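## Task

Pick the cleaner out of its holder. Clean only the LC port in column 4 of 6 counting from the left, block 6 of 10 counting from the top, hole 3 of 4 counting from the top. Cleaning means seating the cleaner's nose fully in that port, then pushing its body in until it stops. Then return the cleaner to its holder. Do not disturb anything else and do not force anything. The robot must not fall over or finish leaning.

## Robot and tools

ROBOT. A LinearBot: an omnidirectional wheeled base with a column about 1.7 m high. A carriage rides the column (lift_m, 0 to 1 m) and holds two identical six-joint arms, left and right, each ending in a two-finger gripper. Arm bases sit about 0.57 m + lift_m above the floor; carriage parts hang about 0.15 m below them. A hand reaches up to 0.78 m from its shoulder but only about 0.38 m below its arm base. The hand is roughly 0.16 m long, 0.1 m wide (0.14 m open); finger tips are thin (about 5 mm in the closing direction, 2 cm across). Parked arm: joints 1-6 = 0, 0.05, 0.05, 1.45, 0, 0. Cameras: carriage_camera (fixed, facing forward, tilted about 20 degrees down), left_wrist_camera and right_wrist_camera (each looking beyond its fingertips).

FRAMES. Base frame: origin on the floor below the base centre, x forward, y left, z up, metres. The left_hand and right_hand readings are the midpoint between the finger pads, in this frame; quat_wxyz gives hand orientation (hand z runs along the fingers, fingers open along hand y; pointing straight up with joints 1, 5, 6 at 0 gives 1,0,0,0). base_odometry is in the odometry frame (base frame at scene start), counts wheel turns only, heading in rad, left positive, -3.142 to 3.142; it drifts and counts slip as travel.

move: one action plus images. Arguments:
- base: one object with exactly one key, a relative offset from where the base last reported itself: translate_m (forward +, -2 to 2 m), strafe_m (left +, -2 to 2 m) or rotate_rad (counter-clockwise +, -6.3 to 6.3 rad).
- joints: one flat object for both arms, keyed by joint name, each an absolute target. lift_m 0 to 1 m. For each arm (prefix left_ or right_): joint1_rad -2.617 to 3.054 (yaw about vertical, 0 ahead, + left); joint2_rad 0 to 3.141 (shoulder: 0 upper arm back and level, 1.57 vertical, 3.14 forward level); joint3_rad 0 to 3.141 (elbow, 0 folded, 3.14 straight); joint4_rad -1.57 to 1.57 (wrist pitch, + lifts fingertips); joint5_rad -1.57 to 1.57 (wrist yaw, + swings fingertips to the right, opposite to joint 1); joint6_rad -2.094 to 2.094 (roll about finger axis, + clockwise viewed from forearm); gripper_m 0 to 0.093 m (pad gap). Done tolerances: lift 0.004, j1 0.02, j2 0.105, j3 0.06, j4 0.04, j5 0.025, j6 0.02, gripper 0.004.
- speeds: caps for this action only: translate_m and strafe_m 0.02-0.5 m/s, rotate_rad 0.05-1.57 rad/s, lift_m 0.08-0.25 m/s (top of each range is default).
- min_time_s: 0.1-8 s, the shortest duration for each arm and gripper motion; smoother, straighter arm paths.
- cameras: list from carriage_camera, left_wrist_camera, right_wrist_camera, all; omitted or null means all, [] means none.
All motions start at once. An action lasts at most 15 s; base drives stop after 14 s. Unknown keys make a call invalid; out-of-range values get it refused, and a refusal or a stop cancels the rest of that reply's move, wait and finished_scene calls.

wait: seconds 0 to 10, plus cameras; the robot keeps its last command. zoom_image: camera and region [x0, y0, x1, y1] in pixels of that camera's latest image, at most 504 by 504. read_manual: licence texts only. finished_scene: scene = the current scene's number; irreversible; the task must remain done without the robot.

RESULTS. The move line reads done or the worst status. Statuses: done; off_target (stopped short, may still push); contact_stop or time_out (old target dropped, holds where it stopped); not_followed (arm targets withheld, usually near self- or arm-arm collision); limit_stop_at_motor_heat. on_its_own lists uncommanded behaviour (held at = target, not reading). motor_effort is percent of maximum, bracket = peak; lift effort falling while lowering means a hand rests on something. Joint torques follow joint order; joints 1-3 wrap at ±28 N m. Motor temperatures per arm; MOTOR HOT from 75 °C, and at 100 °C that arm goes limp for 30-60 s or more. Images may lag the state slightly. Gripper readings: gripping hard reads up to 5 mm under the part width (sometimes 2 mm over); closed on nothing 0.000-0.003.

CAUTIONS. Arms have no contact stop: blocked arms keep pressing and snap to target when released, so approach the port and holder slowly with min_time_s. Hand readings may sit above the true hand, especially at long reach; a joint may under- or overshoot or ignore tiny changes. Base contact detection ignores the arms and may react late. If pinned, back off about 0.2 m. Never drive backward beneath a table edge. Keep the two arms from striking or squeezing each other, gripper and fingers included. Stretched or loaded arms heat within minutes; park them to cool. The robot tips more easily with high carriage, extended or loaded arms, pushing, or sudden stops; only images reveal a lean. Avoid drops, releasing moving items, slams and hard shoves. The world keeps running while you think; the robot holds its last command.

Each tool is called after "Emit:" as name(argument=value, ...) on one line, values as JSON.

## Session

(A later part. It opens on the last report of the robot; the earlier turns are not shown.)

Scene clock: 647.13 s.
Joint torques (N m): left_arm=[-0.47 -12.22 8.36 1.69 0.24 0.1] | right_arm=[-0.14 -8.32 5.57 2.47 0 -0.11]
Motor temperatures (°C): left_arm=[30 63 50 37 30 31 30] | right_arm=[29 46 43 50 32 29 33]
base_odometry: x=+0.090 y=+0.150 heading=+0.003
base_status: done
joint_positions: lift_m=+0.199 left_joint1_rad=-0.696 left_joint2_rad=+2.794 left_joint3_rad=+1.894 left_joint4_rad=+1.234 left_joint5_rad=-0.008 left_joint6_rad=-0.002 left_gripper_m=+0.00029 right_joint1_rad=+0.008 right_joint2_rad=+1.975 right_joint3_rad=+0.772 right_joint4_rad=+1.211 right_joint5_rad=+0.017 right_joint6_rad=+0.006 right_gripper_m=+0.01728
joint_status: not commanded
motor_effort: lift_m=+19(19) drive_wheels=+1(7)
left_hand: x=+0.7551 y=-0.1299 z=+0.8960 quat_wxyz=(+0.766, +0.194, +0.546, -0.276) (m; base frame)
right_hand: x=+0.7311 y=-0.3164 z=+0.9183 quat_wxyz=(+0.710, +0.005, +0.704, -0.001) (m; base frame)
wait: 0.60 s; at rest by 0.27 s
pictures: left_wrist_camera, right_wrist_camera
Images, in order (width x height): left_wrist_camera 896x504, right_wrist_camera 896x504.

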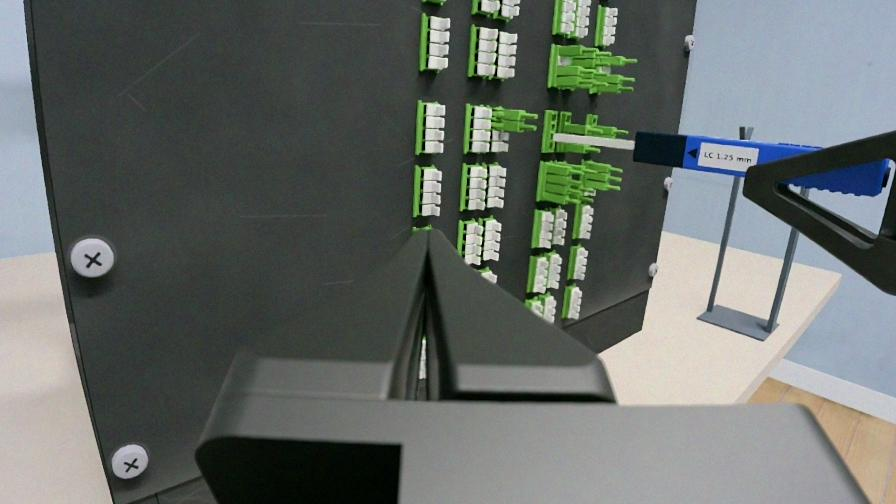

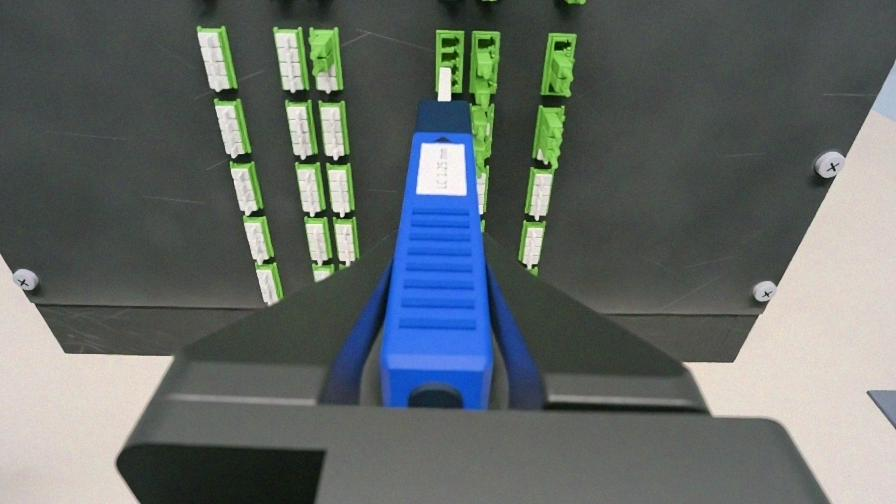

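Emit:
zoom_image(camera="left_wrist_camera", region=[538, 106, 566, 134])

Emit:
zoom_image(camera="left_wrist_camera", region=[538, 128, 566, 156])

Emit:
zoom_image(camera="right_wrist_camera", region=[432, 46, 468, 82])

Scaled by 18.000 from the camera's 896x504 image, which has a finer 1280x720 frame.

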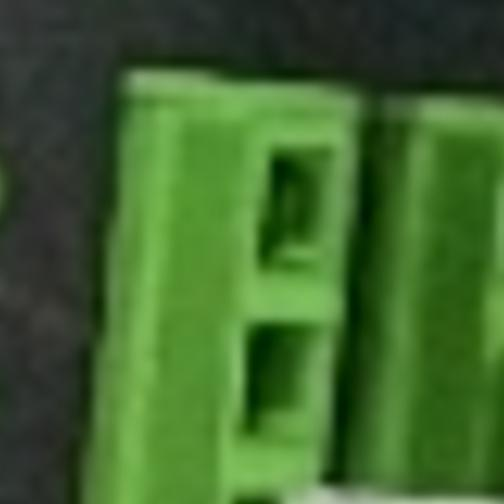

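Scaled by 18.000 from the camera's 896x504 image, which has a finer 1280x720 frame.

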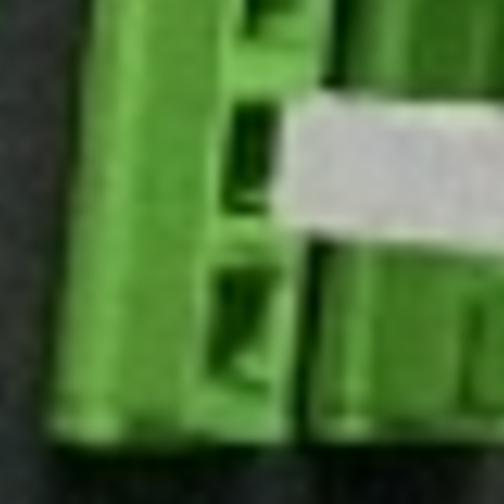

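Scaled by 14.000 from the camera's 896x504 image, which has a finer 1280x720 frame.

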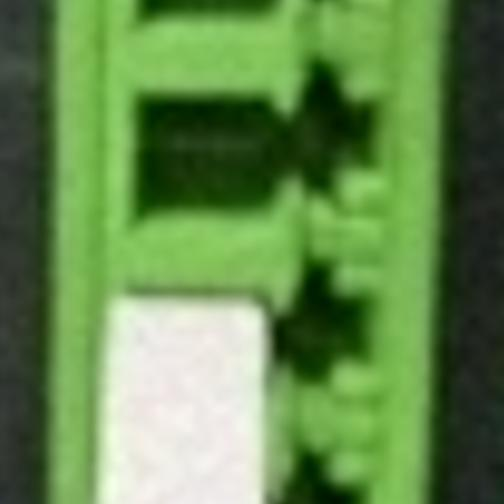

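Emit:
move(joints={"right_joint1_rad": 0.026}, min_time_s=0.6, cameras=[])

Emit:
move(joints={"right_joint1_rad": 0.0039}, min_time_s=0.6, cameras=[])

Emit:
wait(seconds=1.0, cameras=["left_wrist_camera","right_wrist_camera"])

Emit:
zoom_image(camera="right_wrist_camera", region=[432, 46, 468, 82])

Emit:
zoom_image(camera="left_wrist_camera", region=[538, 128, 566, 156])

Scene clock: 740.83 s.
Joint torques (N m): left_arm=[-0.44 -12.25 8.36 1.69 0.24 0.1] | right_arm=[0.61 -8.35 5.59 2.47 -0.01 -0.11]
Motor temperatures (°C): left_arm=[30 70 51 39 30 31 30] | right_arm=[29 47 44 50 32 29 33]
move: done
base_odometry: x=+0.090 y=+0.150 heading=+0.003
base_status: not commanded
joint_positions: lift_m=+0.199 left_joint1_rad=-0.696 left_joint2_rad=+2.794 left_joint3_rad=+1.894 left_joint4_rad=+1.234 left_joint5_rad=-0.008 left_joint6_rad=-0.002 left_gripper_m=+0.00029 right_joint1_rad=+0.021 right_joint2_rad=+1.975 right_joint3_rad=+0.772 right_joint4_rad=+1.211 right_joint5_rad=+0.017 right_joint6_rad=+0.006 right_gripper_m=+0.01728
joint_status: all done
motor_effort: lift_m=+19(19) drive_wheels=+1(1)
left_hand: x=+0.7551 y=-0.1299 z=+0.8960 quat_wxyz=(+0.766, +0.194, +0.546, -0.276) (m; base frame)
right_hand: x=+0.7310 y=-0.3098 z=+0.9183 quat_wxyz=(+0.710, +0.001, +0.704, +0.004) (m; base frame)
pictures: none
No camera images: "cameras" was empty.

Scene clock: 741.70 s.
Joint torques (N m): left_arm=[-0.4 -12.25 8.4 1.7 0.25 0.09] | right_arm=[-0.24 -8.35 5.57 2.46 -0.01 -0.11]
Motor temperatures (°C): left_arm=[30 70 51 39 30 31 30] | right_arm=[29 47 44 50 32 29 33]
move: done
base_odometry: x=+0.090 y=+0.150 heading=+0.003
base_status: not commanded
joint_positions: lift_m=+0.199 left_joint1_rad=-0.696 left_joint2_rad=+2.794 left_joint3_rad=+1.894 left_joint4_rad=+1.234 left_joint5_rad=-0.008 left_joint6_rad=-0.002 left_gripper_m=+0.00029 right_joint1_rad=+0.008 right_joint2_rad=+1.975 right_joint3_rad=+0.772 right_joint4_rad=+1.211 right_joint5_rad=+0.017 right_joint6_rad=+0.006 right_gripper_m=+0.01728
joint_status: all done
motor_effort: lift_m=+19(19) drive_wheels=+1(1)
left_hand: x=+0.7551 y=-0.1299 z=+0.8960 quat_wxyz=(+0.766, +0.194, +0.546, -0.276) (m; base frame)
right_hand: x=+0.7311 y=-0.3164 z=+0.9183 quat_wxyz=(+0.710, +0.005, +0.704, -0.001) (m; base frame)
pictures: none
No camera images: "cameras" was empty.

Scene clock: 742.70 s.
Joint torques (N m): left_arm=[-0.44 -12.23 8.4 1.71 0.24 0.1] | right_arm=[-0.24 -8.35 5.59 2.46 0 -0.11]
Motor temperatures (°C): left_arm=[30 70 51 39 30 31 30] | right_arm=[29 47 44 50 32 29 33]
base_odometry: x=+0.090 y=+0.150 heading=+0.003
base_status: not commanded
joint_positions: lift_m=+0.199 left_joint1_rad=-0.696 left_joint2_rad=+2.794 left_joint3_rad=+1.894 left_joint4_rad=+1.234 left_joint5_rad=-0.008 left_joint6_rad=-0.002 left_gripper_m=+0.00029 right_joint1_rad=+0.008 right_joint2_rad=+1.975 right_joint3_rad=+0.772 right_joint4_rad=+1.211 right_joint5_rad=+0.017 right_joint6_rad=+0.006 right_gripper_m=+0.01728
joint_status: all done
motor_effort: lift_m=+19(19) drive_wheels=+1(1)
left_hand: x=+0.7551 y=-0.1299 z=+0.8960 quat_wxyz=(+0.766, +0.194, +0.546, -0.276) (m; base frame)
right_hand: x=+0.7311 y=-0.3164 z=+0.9183 quat_wxyz=(+0.710, +0.005, +0.704, -0.001) (m; base frame)
wait: 1.00 s; at rest by 0.27 s
pictures: left_wrist_camera, right_wrist_camera
Images, in order (width x height): left_wrist_camera 896x504, right_wrist_camera 896x504.

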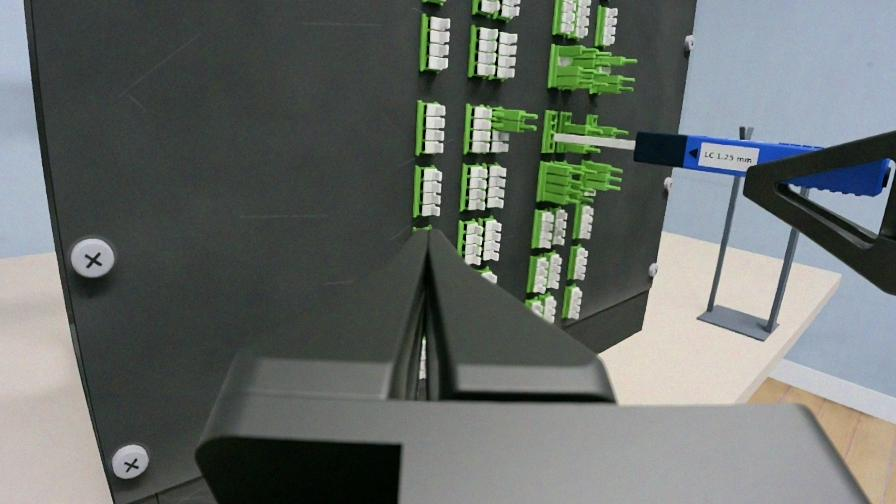

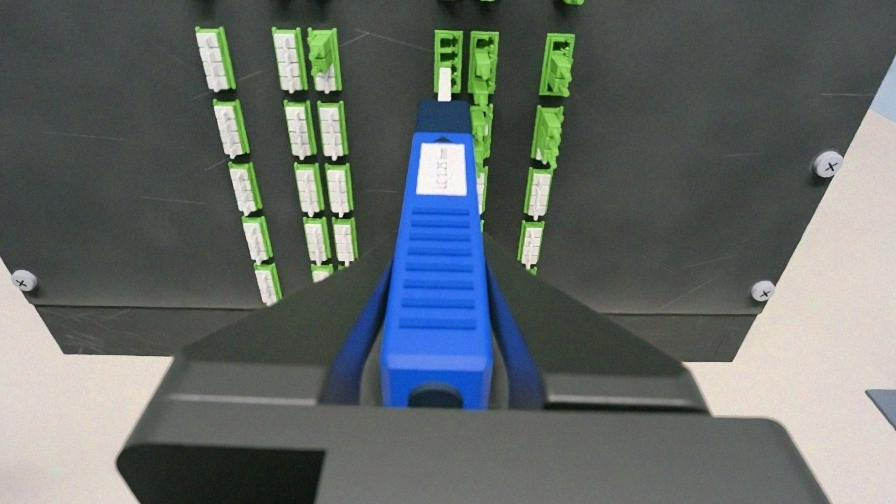

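Scaled by 14.000 from the camera's 896x504 image, which has a finer 1280x720 frame.

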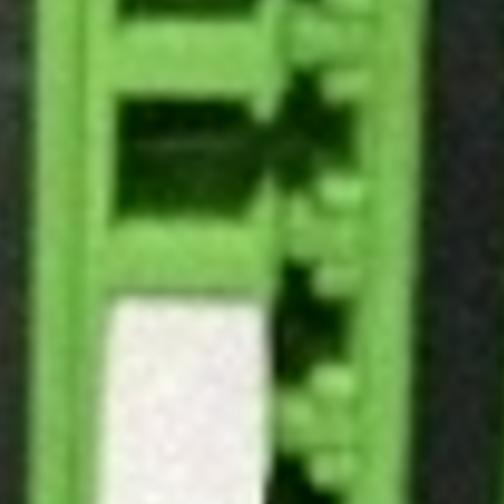

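Scaled by 18.000 from the camera's 896x504 image, which has a finer 1280x720 frame.

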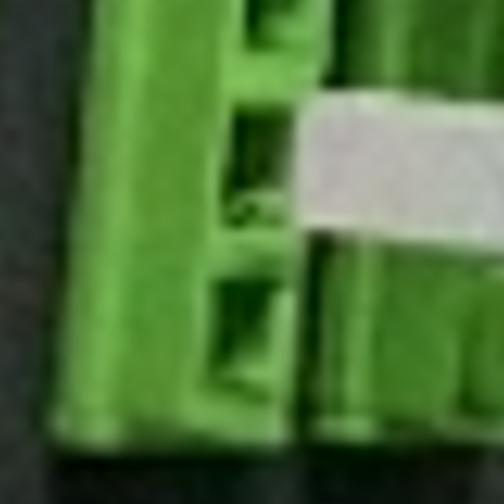

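Emit:
move(joints={"lift_m": 0.1986}, cameras=[])

Emit:
move(base={"translate_m": 0.003}, speeds={"translate_m": 0.02}, cameras=[])

Emit:
wait(seconds=0.6, cameras=["left_wrist_camera","right_wrist_camera"])

Emit:
zoom_image(camera="right_wrist_camera", region=[432, 46, 468, 82])

Emit:
zoom_image(camera="left_wrist_camera", region=[538, 128, 566, 156])

Scene clock: 748.47 s.
Joint torques (N m): left_arm=[-0.44 -12.3 8.38 1.7 0.24 0.09] | right_arm=[-0.24 -8.38 5.6 2.47 0 -0.11]
Motor temperatures (°C): left_arm=[30 70 51 39 30 31 30] | right_arm=[29 47 44 50 32 29 33]
move: done
base_odometry: x=+0.090 y=+0.150 heading=+0.003
base_status: not commanded
joint_positions: lift_m=+0.199 left_joint1_rad=-0.696 left_joint2_rad=+2.794 left_joint3_rad=+1.894 left_joint4_rad=+1.234 left_joint5_rad=-0.008 left_joint6_rad=-0.002 left_gripper_m=+0.00029 right_joint1_rad=+0.008 right_joint2_rad=+1.975 right_joint3_rad=+0.772 right_joint4_rad=+1.211 right_joint5_rad=+0.017 right_joint6_rad=+0.006 right_gripper_m=+0.01728
joint_status: all done
motor_effort: lift_m=+19(19) drive_wheels=+1(1)
left_hand: x=+0.7551 y=-0.1299 z=+0.8957 quat_wxyz=(+0.766, +0.194, +0.546, -0.276) (m; base frame)
right_hand: x=+0.7311 y=-0.3164 z=+0.9180 quat_wxyz=(+0.710, +0.005, +0.704, -0.001) (m; base frame)
pictures: none
No camera images: "cameras" was empty.

Scene clock: 749.20 s.
Joint torques (N m): left_arm=[-0.5 -12.27 8.38 1.7 0.24 0.1] | right_arm=[-0.17 -8.4 5.59 2.47 -0.02 -0.11]
Motor temperatures (°C): left_arm=[30 70 51 39 30 31 30] | right_arm=[29 47 44 50 32 29 33]
move: done
base_odometry: x=+0.093 y=+0.150 heading=+0.004
base_status: done
joint_positions: lift_m=+0.199 left_joint1_rad=-0.696 left_joint2_rad=+2.794 left_joint3_rad=+1.894 left_joint4_rad=+1.233 left_joint5_rad=-0.008 left_joint6_rad=-0.002 left_gripper_m=+0.00029 right_joint1_rad=+0.008 right_joint2_rad=+1.975 right_joint3_rad=+0.772 right_joint4_rad=+1.211 right_joint5_rad=+0.018 right_joint6_rad=+0.006 right_gripper_m=+0.01728
joint_status: not commanded
motor_effort: lift_m=+19(19) drive_wheels=+1(9)
left_hand: x=+0.7552 y=-0.1299 z=+0.8956 quat_wxyz=(+0.766, +0.194, +0.547, -0.276) (m; base frame)
right_hand: x=+0.7311 y=-0.3168 z=+0.9180 quat_wxyz=(+0.710, +0.006, +0.704, -0.001) (m; base frame)
pictures: none
No camera images: "cameras" was empty.

Scene clock: 749.80 s.
Joint torques (N m): left_arm=[-0.39 -12.26 8.39 1.69 0.25 0.1] | right_arm=[-0.21 -8.38 5.57 2.46 -0.02 -0.11]
Motor temperatures (°C): left_arm=[30 70 51 40 30 31 30] | right_arm=[29 47 44 50 32 29 33]
base_odometry: x=+0.093 y=+0.150 heading=+0.004
base_status: done
joint_positions: lift_m=+0.199 left_joint1_rad=-0.696 left_joint2_rad=+2.794 left_joint3_rad=+1.894 left_joint4_rad=+1.233 left_joint5_rad=-0.008 left_joint6_rad=-0.002 left_gripper_m=+0.00029 right_joint1_rad=+0.008 right_joint2_rad=+1.975 right_joint3_rad=+0.772 right_joint4_rad=+1.211 right_joint5_rad=+0.018 right_joint6_rad=+0.006 right_gripper_m=+0.01728
joint_status: not commanded
motor_effort: lift_m=+19(19) drive_wheels=+1(9)
left_hand: x=+0.7552 y=-0.1299 z=+0.8956 quat_wxyz=(+0.766, +0.194, +0.547, -0.276) (m; base frame)
right_hand: x=+0.7311 y=-0.3168 z=+0.9180 quat_wxyz=(+0.710, +0.006, +0.704, -0.001) (m; base frame)
wait: 0.60 s; at rest by 0.27 s
pictures: left_wrist_camera, right_wrist_camera
Images, in order (width x height): left_wrist_camera 896x504, right_wrist_camera 896x504.

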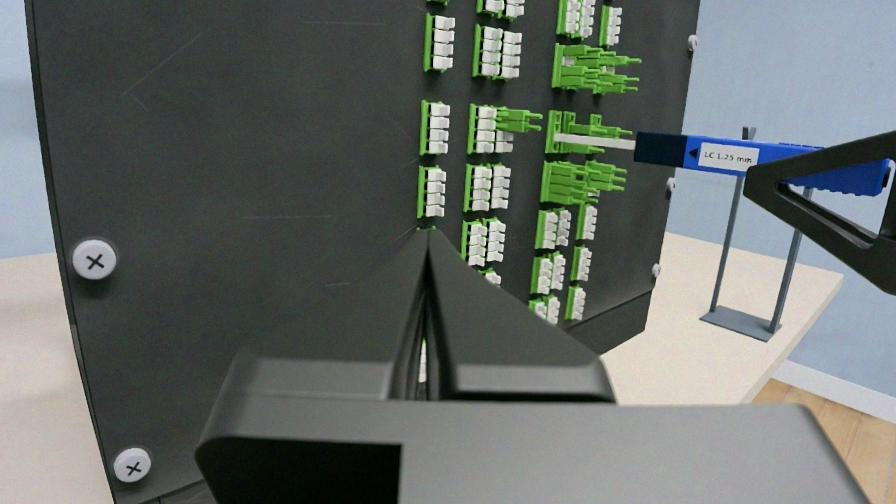

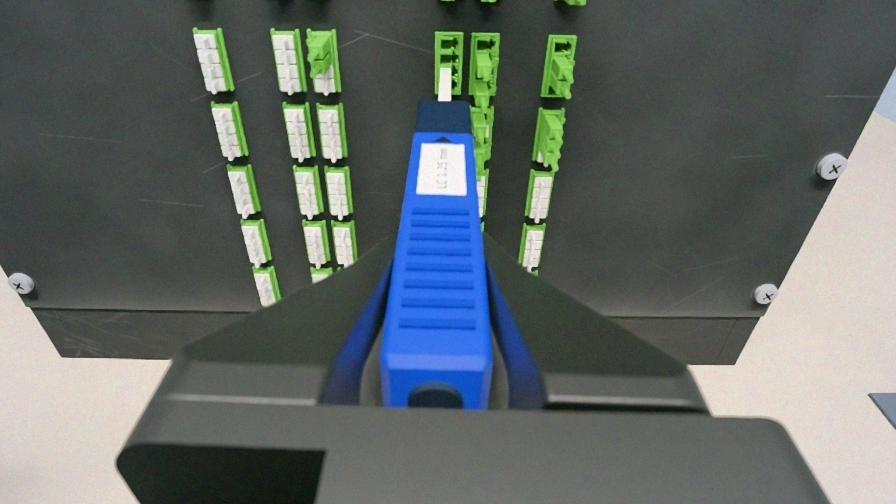

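Scaled by 14.000 from the camera's 896x504 image, which has a finer 1280x720 frame.

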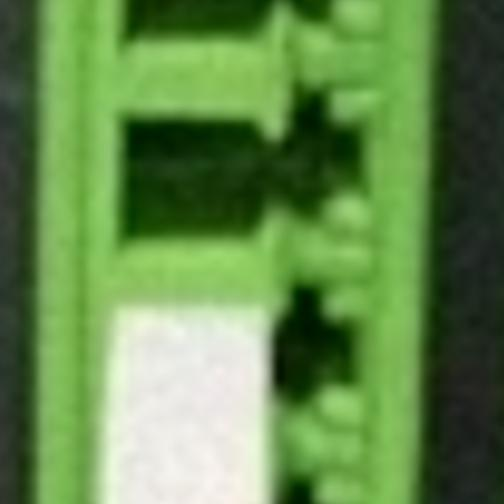

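Scaled by 18.000 from the camera's 896x504 image, which has a finer 1280x720 frame.

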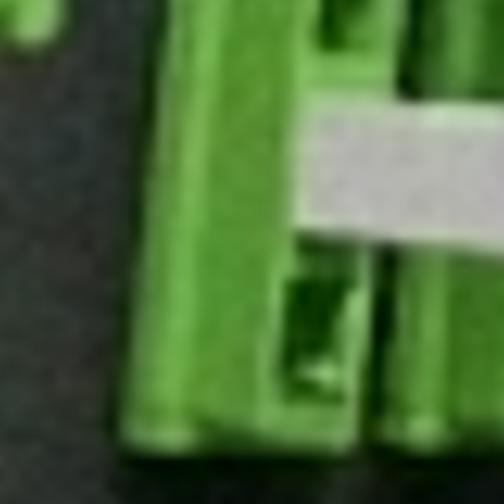

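Emit:
move(base={"translate_m": 0.002}, speeds={"translate_m": 0.02}, cameras=[])

Emit:
wait(seconds=0.6, cameras=["left_wrist_camera","right_wrist_camera"])

Emit:
zoom_image(camera="right_wrist_camera", region=[432, 46, 468, 82])

Emit:
zoom_image(camera="left_wrist_camera", region=[538, 128, 566, 156])

Scene clock: 756.73 s.
Joint torques (N m): left_arm=[-0.44 -12.29 8.4 1.71 0.24 0.09] | right_arm=[-0.1 -8.35 5.57 2.45 -0.02 -0.11]
Motor temperatures (°C): left_arm=[30 71 51 40 30 31 30] | right_arm=[29 47 44 50 32 29 33]
move: done
base_odometry: x=+0.095 y=+0.150 heading=+0.004
base_status: done
joint_positions: lift_m=+0.199 left_joint1_rad=-0.696 left_joint2_rad=+2.795 left_joint3_rad=+1.894 left_joint4_rad=+1.232 left_joint5_rad=-0.008 left_joint6_rad=-0.002 left_gripper_m=+0.00029 right_joint1_rad=+0.008 right_joint2_rad=+1.975 right_joint3_rad=+0.772 right_joint4_rad=+1.211 right_joint5_rad=+0.018 right_joint6_rad=+0.006 right_gripper_m=+0.01728
joint_status: not commanded
motor_effort: lift_m=+19(19) drive_wheels=+1(11)
left_hand: x=+0.7552 y=-0.1299 z=+0.8951 quat_wxyz=(+0.766, +0.195, +0.547, -0.276) (m; base frame)
right_hand: x=+0.7311 y=-0.3170 z=+0.9180 quat_wxyz=(+0.710, +0.006, +0.704, -0.001) (m; base frame)
pictures: none
No camera images: "cameras" was empty.

Scene clock: 757.33 s.
Joint torques (N m): left_arm=[-0.39 -12.31 8.4 1.71 0.24 0.11] | right_arm=[-0.14 -8.35 5.57 2.46 -0.02 -0.11]
Motor temperatures (°C): left_arm=[30 71 51 40 30 31 30] | right_arm=[29 47 44 50 32 29 33]
base_odometry: x=+0.095 y=+0.150 heading=+0.004
base_status: done
joint_positions: lift_m=+0.199 left_joint1_rad=-0.696 left_joint2_rad=+2.795 left_joint3_rad=+1.894 left_joint4_rad=+1.232 left_joint5_rad=-0.008 left_joint6_rad=-0.002 left_gripper_m=+0.00029 right_joint1_rad=+0.008 right_joint2_rad=+1.975 right_joint3_rad=+0.772 right_joint4_rad=+1.211 right_joint5_rad=+0.018 right_joint6_rad=+0.006 right_gripper_m=+0.01728
joint_status: not commanded
motor_effort: lift_m=+19(19) drive_wheels=+1(11)
left_hand: x=+0.7552 y=-0.1299 z=+0.8951 quat_wxyz=(+0.766, +0.195, +0.547, -0.276) (m; base frame)
right_hand: x=+0.7311 y=-0.3170 z=+0.9180 quat_wxyz=(+0.710, +0.006, +0.704, -0.001) (m; base frame)
wait: 0.60 s; at rest by 0.27 s
pictures: left_wrist_camera, right_wrist_camera
Images, in order (width x height): left_wrist_camera 896x504, right_wrist_camera 896x504.

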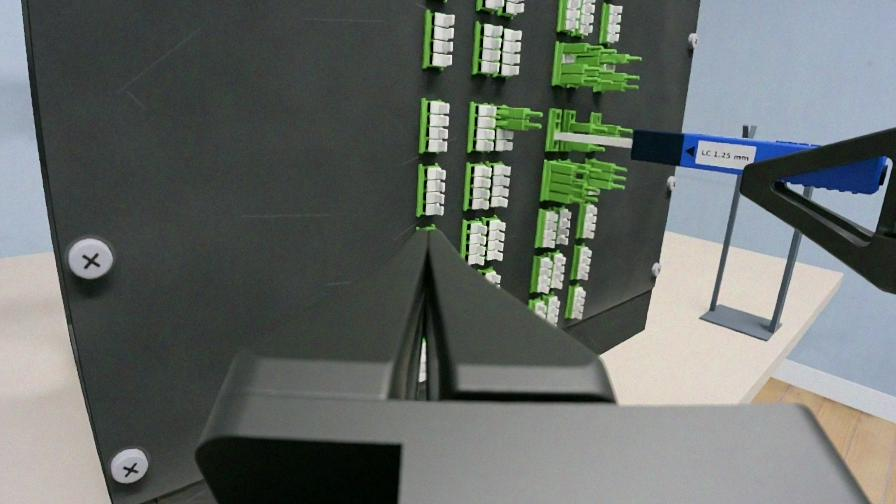

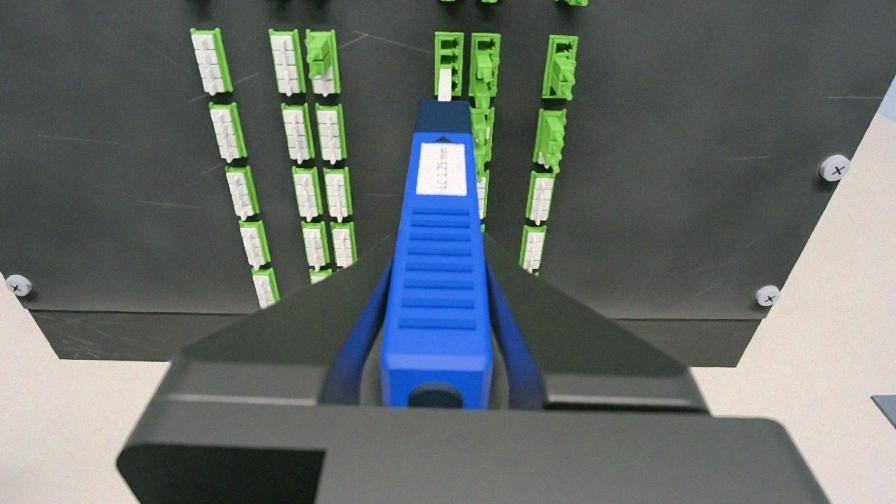

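Scaled by 14.000 from the camera's 896x504 image, which has a finer 1280x720 frame.

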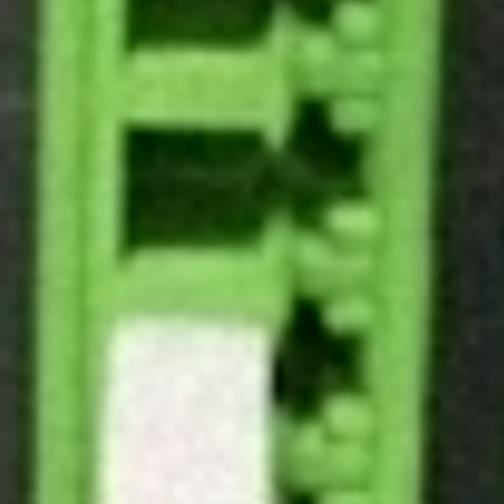

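Scaled by 18.000 from the camera's 896x504 image, which has a finer 1280x720 frame.

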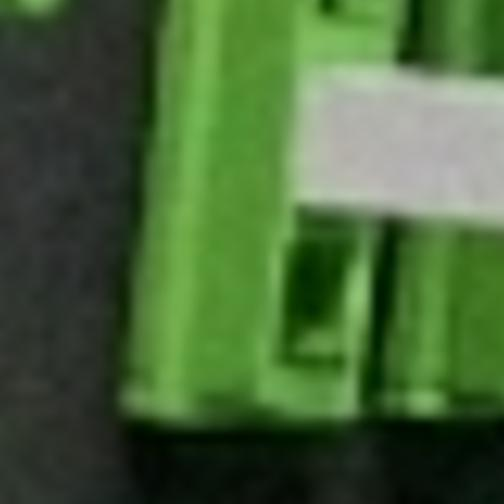

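Emit:
move(base={"translate_m": 0.004}, speeds={"translate_m": 0.02}, cameras=[])

Emit:
wait(seconds=0.6, cameras=["left_wrist_camera","right_wrist_camera"])

Emit:
zoom_image(camera="right_wrist_camera", region=[425, 40, 485, 100])

Emit:
zoom_image(camera="left_wrist_camera", region=[540, 100, 640, 180])

Scene clock: 767.87 s.
Joint torques (N m): left_arm=[-0.44 -12.29 8.34 1.71 0.23 0.08] | right_arm=[-0.2 -8.35 5.57 2.46 -0.02 -0.11]
Motor temperatures (°C): left_arm=[30 72 52 40 30 31 30] | right_arm=[29 47 44 50 32 29 33]
move: done
base_odometry: x=+0.099 y=+0.150 heading=+0.004
base_status: done
joint_positions: lift_m=+0.199 left_joint1_rad=-0.696 left_joint2_rad=+2.795 left_joint3_rad=+1.894 left_joint4_rad=+1.232 left_joint5_rad=-0.008 left_joint6_rad=-0.002 left_gripper_m=+0.00029 right_joint1_rad=+0.008 right_joint2_rad=+1.975 right_joint3_rad=+0.772 right_joint4_rad=+1.211 right_joint5_rad=+0.018 right_joint6_rad=+0.006 right_gripper_m=+0.01728
joint_status: not commanded
motor_effort: lift_m=+19(19) drive_wheels=-2(8)
left_hand: x=+0.7552 y=-0.1299 z=+0.8951 quat_wxyz=(+0.766, +0.195, +0.547, -0.276) (m; base frame)
right_hand: x=+0.7311 y=-0.3170 z=+0.9180 quat_wxyz=(+0.710, +0.006, +0.704, -0.001) (m; base frame)
pictures: none
No camera images: "cameras" was empty.

Scene clock: 768.47 s.
Joint torques (N m): left_arm=[-0.4 -12.3 8.38 1.71 0.23 0.08] | right_arm=[-0.2 -8.38 5.59 2.46 -0.02 -0.11]
Motor temperatures (°C): left_arm=[30 73 52 40 30 31 30] | right_arm=[29 47 44 50 32 29 33]
base_odometry: x=+0.099 y=+0.150 heading=+0.004
base_status: done
joint_positions: lift_m=+0.199 left_joint1_rad=-0.696 left_joint2_rad=+2.795 left_joint3_rad=+1.894 left_joint4_rad=+1.232 left_joint5_rad=-0.008 left_joint6_rad=-0.002 left_gripper_m=+0.00029 right_joint1_rad=+0.008 right_joint2_rad=+1.975 right_joint3_rad=+0.772 right_joint4_rad=+1.211 right_joint5_rad=+0.018 right_joint6_rad=+0.006 right_gripper_m=+0.01728
joint_status: not commanded
motor_effort: lift_m=+19(19) drive_wheels=-2(8)
left_hand: x=+0.7552 y=-0.1299 z=+0.8951 quat_wxyz=(+0.766, +0.195, +0.547, -0.276) (m; base frame)
right_hand: x=+0.7311 y=-0.3170 z=+0.9180 quat_wxyz=(+0.710, +0.006, +0.704, -0.001) (m; base frame)
wait: 0.60 s; at rest by 0.27 s
pictures: left_wrist_camera, right_wrist_camera
Images, in order (width x height): left_wrist_camera 896x504, right_wrist_camera 896x504.

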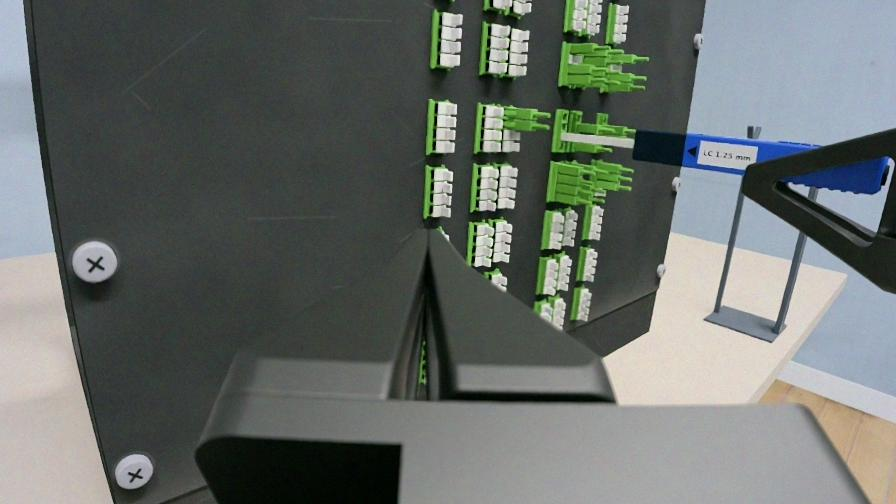

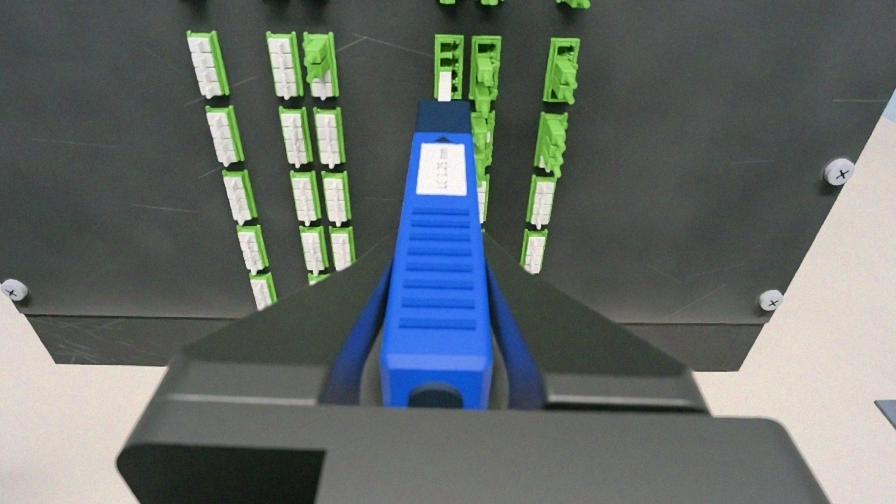

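Scaled by 8.400 from the camera's 896x504 image, which has a finer 1280x720 frame.

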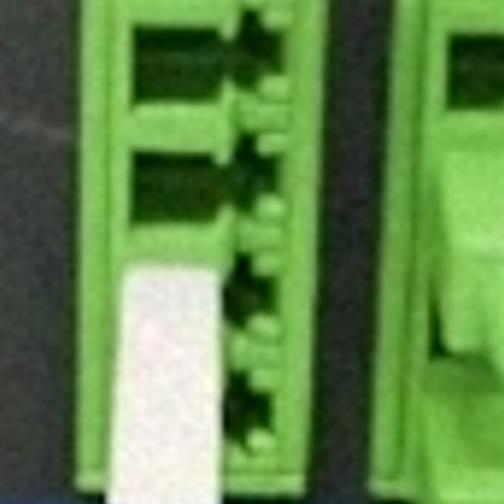

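Scaled by 5.040 from the camera's 896x504 image, which has a finer 1280x720 frame.

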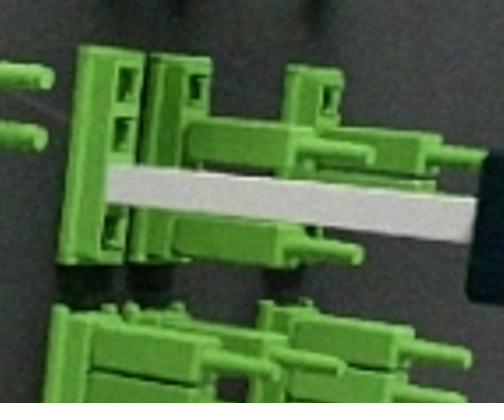

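Emit:
move(base={"translate_m": 0.006}, speeds={"translate_m": 0.02}, cameras=[])

Emit:
wait(seconds=0.6, cameras=["left_wrist_camera","right_wrist_camera"])

Emit:
zoom_image(camera="right_wrist_camera", region=[425, 40, 485, 100])

Emit:
zoom_image(camera="left_wrist_camera", region=[540, 100, 640, 180])

Scene clock: 773.53 s.
Joint torques (N m): left_arm=[-0.43 -12.22 8.38 1.71 0.24 0.1] | right_arm=[-0.18 -8.35 5.55 2.47 0 -0.11]
Motor temperatures (°C): left_arm=[30 73 52 40 30 31 30] | right_arm=[29 47 44 50 32 29 33]
move: done
base_odometry: x=+0.105 y=+0.150 heading=+0.004
base_status: done
joint_positions: lift_m=+0.199 left_joint1_rad=-0.696 left_joint2_rad=+2.795 left_joint3_rad=+1.894 left_joint4_rad=+1.232 left_joint5_rad=-0.008 left_joint6_rad=-0.002 left_gripper_m=+0.00029 right_joint1_rad=+0.008 right_joint2_rad=+1.975 right_joint3_rad=+0.772 right_joint4_rad=+1.211 right_joint5_rad=+0.018 right_joint6_rad=+0.006 right_gripper_m=+0.01728
joint_status: not commanded
motor_effort: lift_m=+19(19) drive_wheels=-2(7)
left_hand: x=+0.7552 y=-0.1299 z=+0.8951 quat_wxyz=(+0.766, +0.195, +0.547, -0.276) (m; base frame)
right_hand: x=+0.7311 y=-0.3171 z=+0.9180 quat_wxyz=(+0.710, +0.006, +0.704, -0.002) (m; base frame)
pictures: none
No camera images: "cameras" was empty.

Scene clock: 774.13 s.
Joint torques (N m): left_arm=[-0.44 -12.23 8.39 1.71 0.24 0.09] | right_arm=[-0.16 -8.35 5.57 2.46 -0.01 -0.11]
Motor temperatures (°C): left_arm=[30 73 52 40 30 31 30] | right_arm=[29 47 44 50 32 29 33]
base_odometry: x=+0.105 y=+0.150 heading=+0.004
base_status: done
joint_positions: lift_m=+0.199 left_joint1_rad=-0.696 left_joint2_rad=+2.795 left_joint3_rad=+1.894 left_joint4_rad=+1.232 left_joint5_rad=-0.008 left_joint6_rad=-0.002 left_gripper_m=+0.00029 right_joint1_rad=+0.008 right_joint2_rad=+1.975 right_joint3_rad=+0.772 right_joint4_rad=+1.211 right_joint5_rad=+0.018 right_joint6_rad=+0.006 right_gripper_m=+0.01728
joint_status: not commanded
motor_effort: lift_m=+19(19) drive_wheels=+1(7)
left_hand: x=+0.7552 y=-0.1299 z=+0.8951 quat_wxyz=(+0.766, +0.195, +0.547, -0.276) (m; base frame)
right_hand: x=+0.7311 y=-0.3171 z=+0.9180 quat_wxyz=(+0.710, +0.006, +0.704, -0.002) (m; base frame)
wait: 0.60 s; at rest by 0.27 s
pictures: left_wrist_camera, right_wrist_camera
Images, in order (width x height): left_wrist_camera 896x504, right_wrist_camera 896x504.

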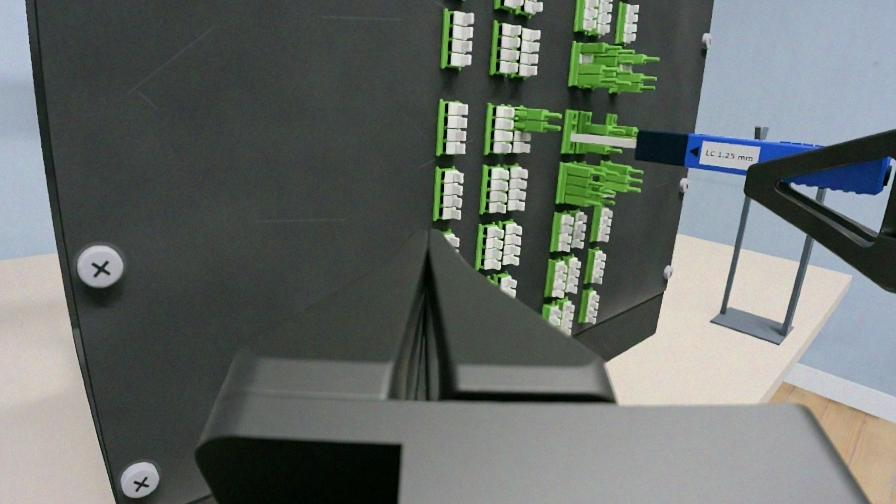

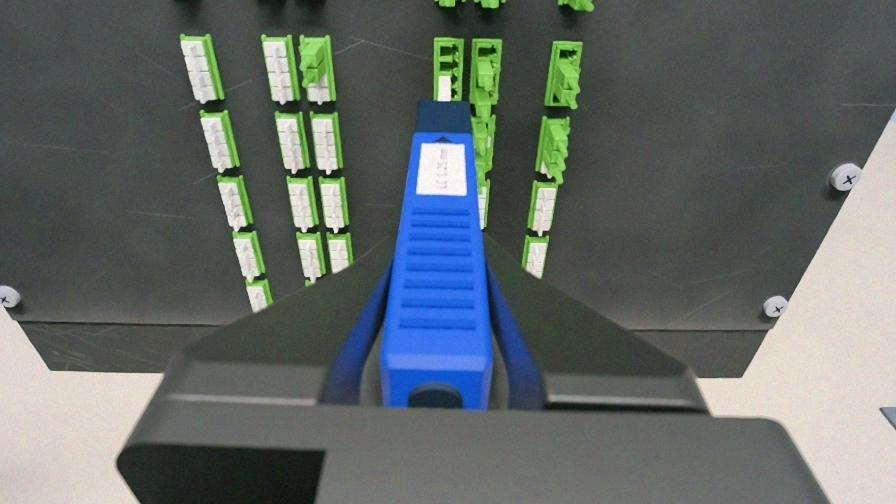

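Scaled by 8.400 from the camera's 896x504 image, which has a finer 1280x720 frame.

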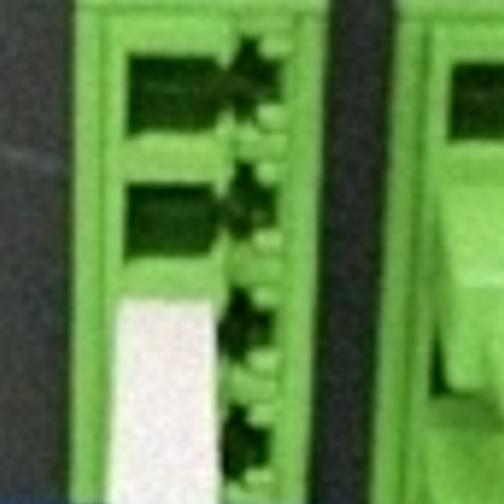

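Scaled by 5.040 from the camera's 896x504 image, which has a finer 1280x720 frame.

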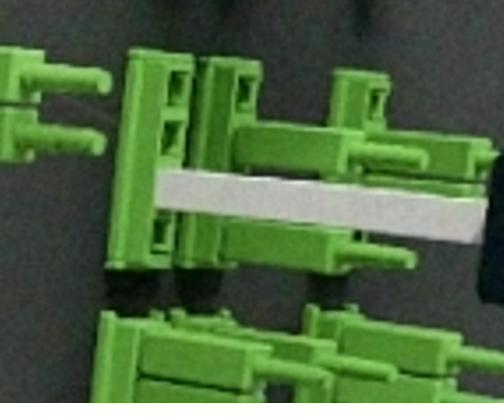

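Emit:
move(base={"translate_m": 0.005}, speeds={"translate_m": 0.02}, cameras=[])

Emit:
wait(seconds=0.6, cameras=["left_wrist_camera","right_wrist_camera"])

Emit:
zoom_image(camera="right_wrist_camera", region=[425, 40, 485, 100])

Emit:
zoom_image(camera="left_wrist_camera", region=[550, 100, 650, 180])

Scene clock: 777.67 s.
Joint torques (N m): left_arm=[-0.46 -12.25 8.39 1.72 0.24 0.09] | right_arm=[-0.14 -8.32 5.64 2.46 -0.03 -0.11]
Motor temperatures (°C): left_arm=[30 73 52 40 30 31 30] | right_arm=[29 47 44 50 32 29 33]
move: done
base_odometry: x=+0.110 y=+0.150 heading=+0.004
base_status: done
joint_positions: lift_m=+0.199 left_joint1_rad=-0.696 left_joint2_rad=+2.795 left_joint3_rad=+1.894 left_joint4_rad=+1.232 left_joint5_rad=-0.008 left_joint6_rad=-0.002 left_gripper_m=+0.00029 right_joint1_rad=+0.008 right_joint2_rad=+1.975 right_joint3_rad=+0.772 right_joint4_rad=+1.211 right_joint5_rad=+0.019 right_joint6_rad=+0.006 right_gripper_m=+0.01728
joint_status: not commanded
motor_effort: lift_m=+19(19) drive_wheels=+1(10)
left_hand: x=+0.7552 y=-0.1299 z=+0.8951 quat_wxyz=(+0.766, +0.195, +0.547, -0.276) (m; base frame)
right_hand: x=+0.7311 y=-0.3172 z=+0.9180 quat_wxyz=(+0.710, +0.006, +0.704, -0.002) (m; base frame)
pictures: none
No camera images: "cameras" was empty.

Scene clock: 778.27 s.
Joint torques (N m): left_arm=[-0.49 -12.25 8.36 1.72 0.24 0.09] | right_arm=[-0.14 -8.35 5.55 2.46 -0.02 -0.11]
Motor temperatures (°C): left_arm=[30 74 52 40 30 31 30] | right_arm=[29 47 44 50 32 29 33]
base_odometry: x=+0.110 y=+0.150 heading=+0.004
base_status: done
joint_positions: lift_m=+0.199 left_joint1_rad=-0.696 left_joint2_rad=+2.795 left_joint3_rad=+1.894 left_joint4_rad=+1.232 left_joint5_rad=-0.008 left_joint6_rad=-0.002 left_gripper_m=+0.00029 right_joint1_rad=+0.008 right_joint2_rad=+1.975 right_joint3_rad=+0.772 right_joint4_rad=+1.211 right_joint5_rad=+0.019 right_joint6_rad=+0.006 right_gripper_m=+0.01728
joint_status: not commanded
motor_effort: lift_m=+19(19) drive_wheels=+2(10)
left_hand: x=+0.7552 y=-0.1299 z=+0.8951 quat_wxyz=(+0.766, +0.195, +0.547, -0.276) (m; base frame)
right_hand: x=+0.7311 y=-0.3172 z=+0.9180 quat_wxyz=(+0.710, +0.006, +0.704, -0.002) (m; base frame)
wait: 0.60 s; at rest by 0.27 s
pictures: left_wrist_camera, right_wrist_camera
Images, in order (width x height): left_wrist_camera 896x504, right_wrist_camera 896x504.

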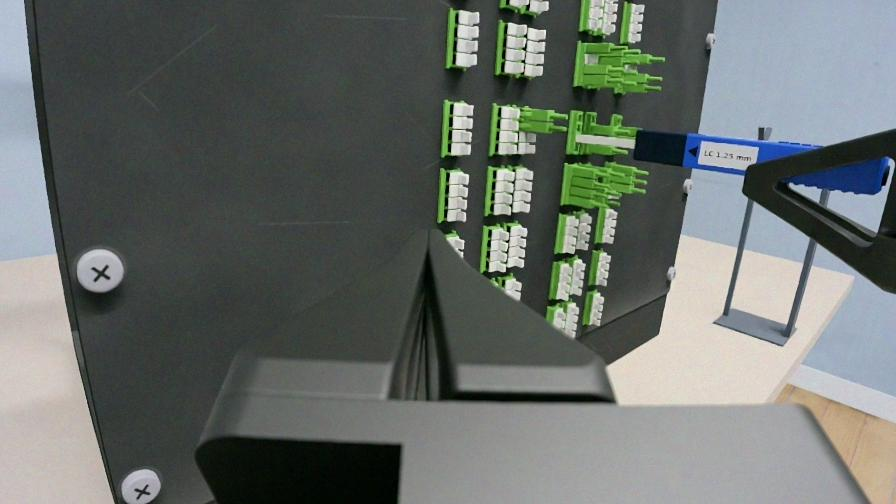

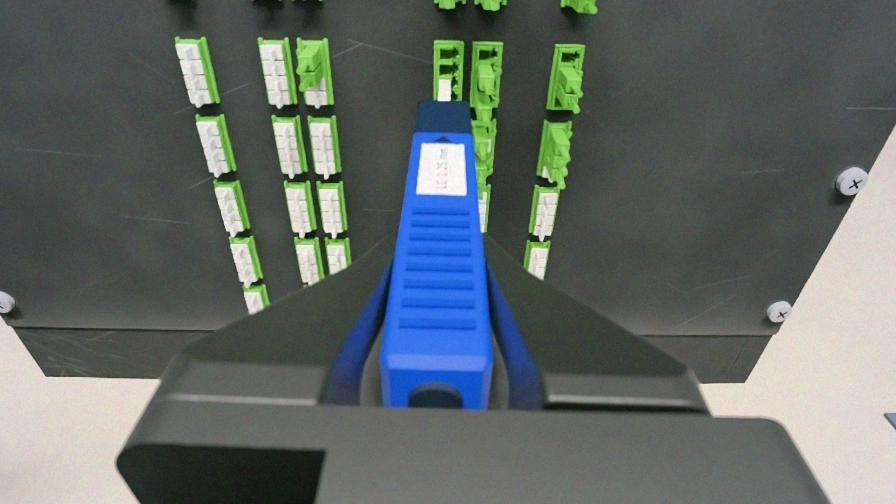

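Scaled by 8.400 from the camera's 896x504 image, which has a finer 1280x720 frame.

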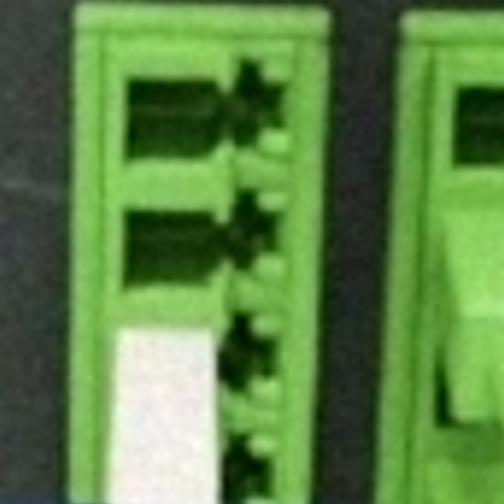

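Scaled by 5.040 from the camera's 896x504 image, which has a finer 1280x720 frame.

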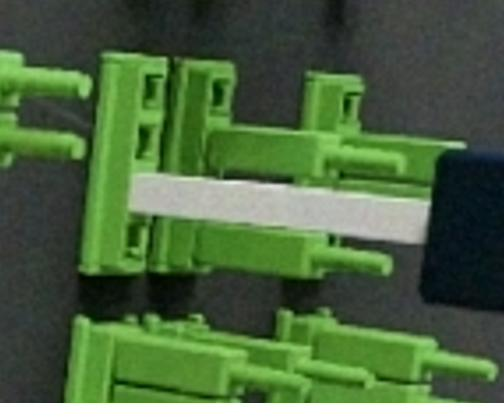

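Emit:
move(base={"translate_m": 0.005}, speeds={"translate_m": 0.02}, cameras=[])

Emit:
wait(seconds=0.6, cameras=["left_wrist_camera","right_wrist_camera"])

Emit:
zoom_image(camera="right_wrist_camera", region=[425, 40, 485, 100])

Emit:
zoom_image(camera="left_wrist_camera", region=[550, 100, 650, 180])

Scene clock: 786.70 s.
Joint torques (N m): left_arm=[-0.39 -12.25 8.38 1.72 0.24 0.1] | right_arm=[-0.18 -8.35 5.72 2.44 -0.03 -0.11]
Motor temperatures (°C): left_arm=[30 74 52 40 30 31 30] | right_arm=[29 47 44 50 32 29 33]
move: done
base_odometry: x=+0.115 y=+0.150 heading=+0.004
base_status: done
joint_positions: lift_m=+0.199 left_joint1_rad=-0.696 left_joint2_rad=+2.795 left_joint3_rad=+1.894 left_joint4_rad=+1.232 left_joint5_rad=-0.008 left_joint6_rad=-0.002 left_gripper_m=+0.00029 right_joint1_rad=+0.008 right_joint2_rad=+1.975 right_joint3_rad=+0.770 right_joint4_rad=+1.213 right_joint5_rad=+0.019 right_joint6_rad=+0.006 right_gripper_m=+0.01728
joint_status: not commanded
motor_effort: lift_m=+19(19) drive_wheels=+2(9)
left_hand: x=+0.7552 y=-0.1299 z=+0.8951 quat_wxyz=(+0.766, +0.195, +0.547, -0.276) (m; base frame)
right_hand: x=+0.7305 y=-0.3173 z=+0.9174 quat_wxyz=(+0.710, +0.006, +0.704, -0.002) (m; base frame)
pictures: none
No camera images: "cameras" was empty.

Scene clock: 787.30 s.
Joint torques (N m): left_arm=[-0.46 -12.27 8.4 1.71 0.23 0.1] | right_arm=[-0.16 -8.34 5.75 2.44 -0.03 -0.11]
Motor temperatures (°C): left_arm=[30 74 52 40 30 31 30] | right_arm=[29 47 44 50 32 29 33]
base_odometry: x=+0.115 y=+0.150 heading=+0.004
base_status: done
joint_positions: lift_m=+0.199 left_joint1_rad=-0.696 left_joint2_rad=+2.795 left_joint3_rad=+1.894 left_joint4_rad=+1.232 left_joint5_rad=-0.008 left_joint6_rad=-0.002 left_gripper_m=+0.00029 right_joint1_rad=+0.008 right_joint2_rad=+1.975 right_joint3_rad=+0.770 right_joint4_rad=+1.213 right_joint5_rad=+0.019 right_joint6_rad=+0.006 right_gripper_m=+0.01728
joint_status: not commanded
motor_effort: lift_m=+19(19) drive_wheels=+2(9)
left_hand: x=+0.7552 y=-0.1299 z=+0.8951 quat_wxyz=(+0.766, +0.195, +0.547, -0.276) (m; base frame)
right_hand: x=+0.7305 y=-0.3173 z=+0.9174 quat_wxyz=(+0.710, +0.006, +0.704, -0.002) (m; base frame)
wait: 0.60 s; at rest by 0.27 s
pictures: left_wrist_camera, right_wrist_camera
Images, in order (width x height): left_wrist_camera 896x504, right_wrist_camera 896x504.

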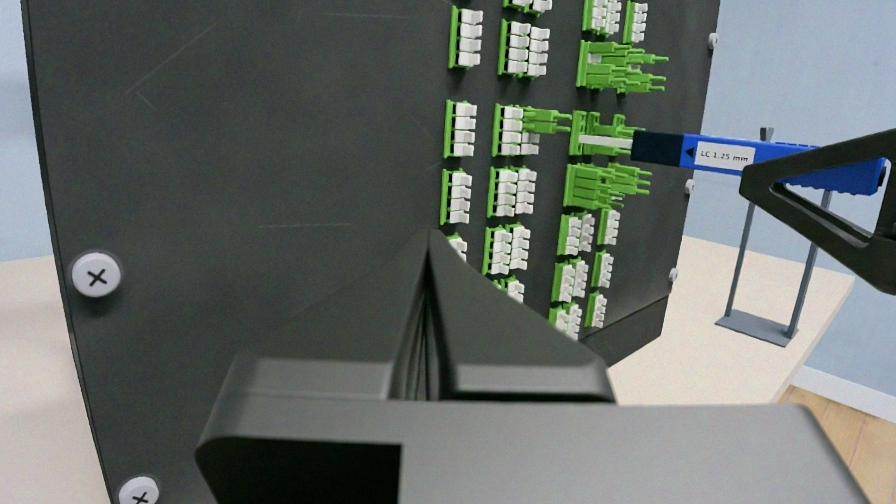

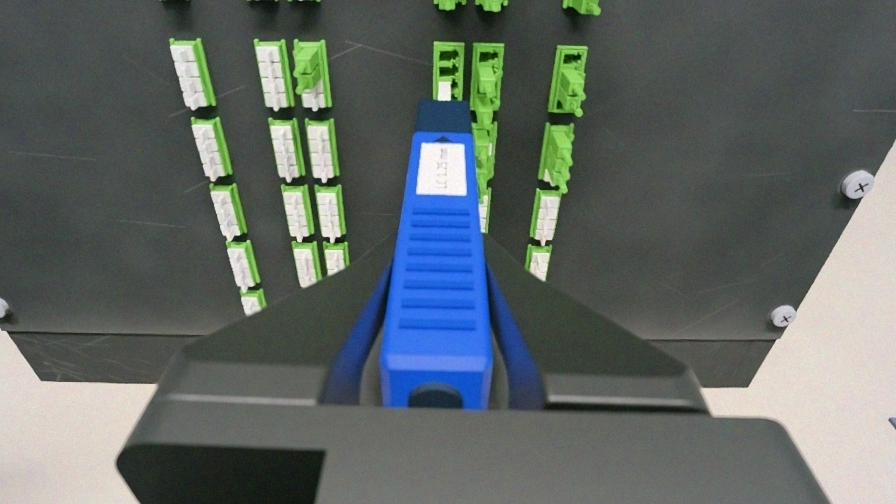

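Scaled by 8.400 from the camera's 896x504 image, which has a finer 1280x720 frame.

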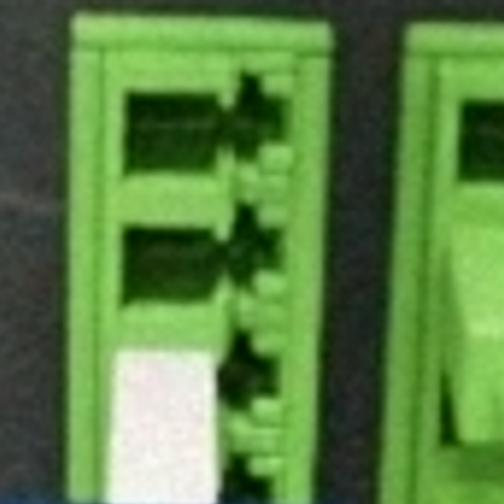

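Scaled by 5.040 from the camera's 896x504 image, which has a finer 1280x720 frame.

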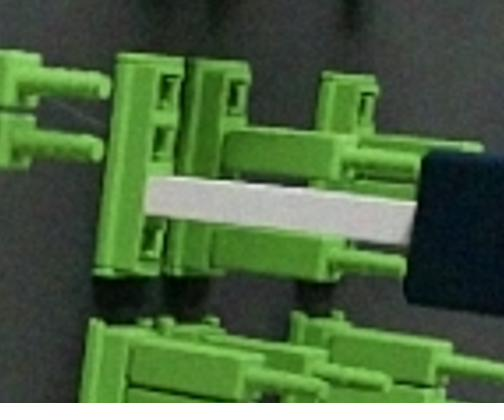

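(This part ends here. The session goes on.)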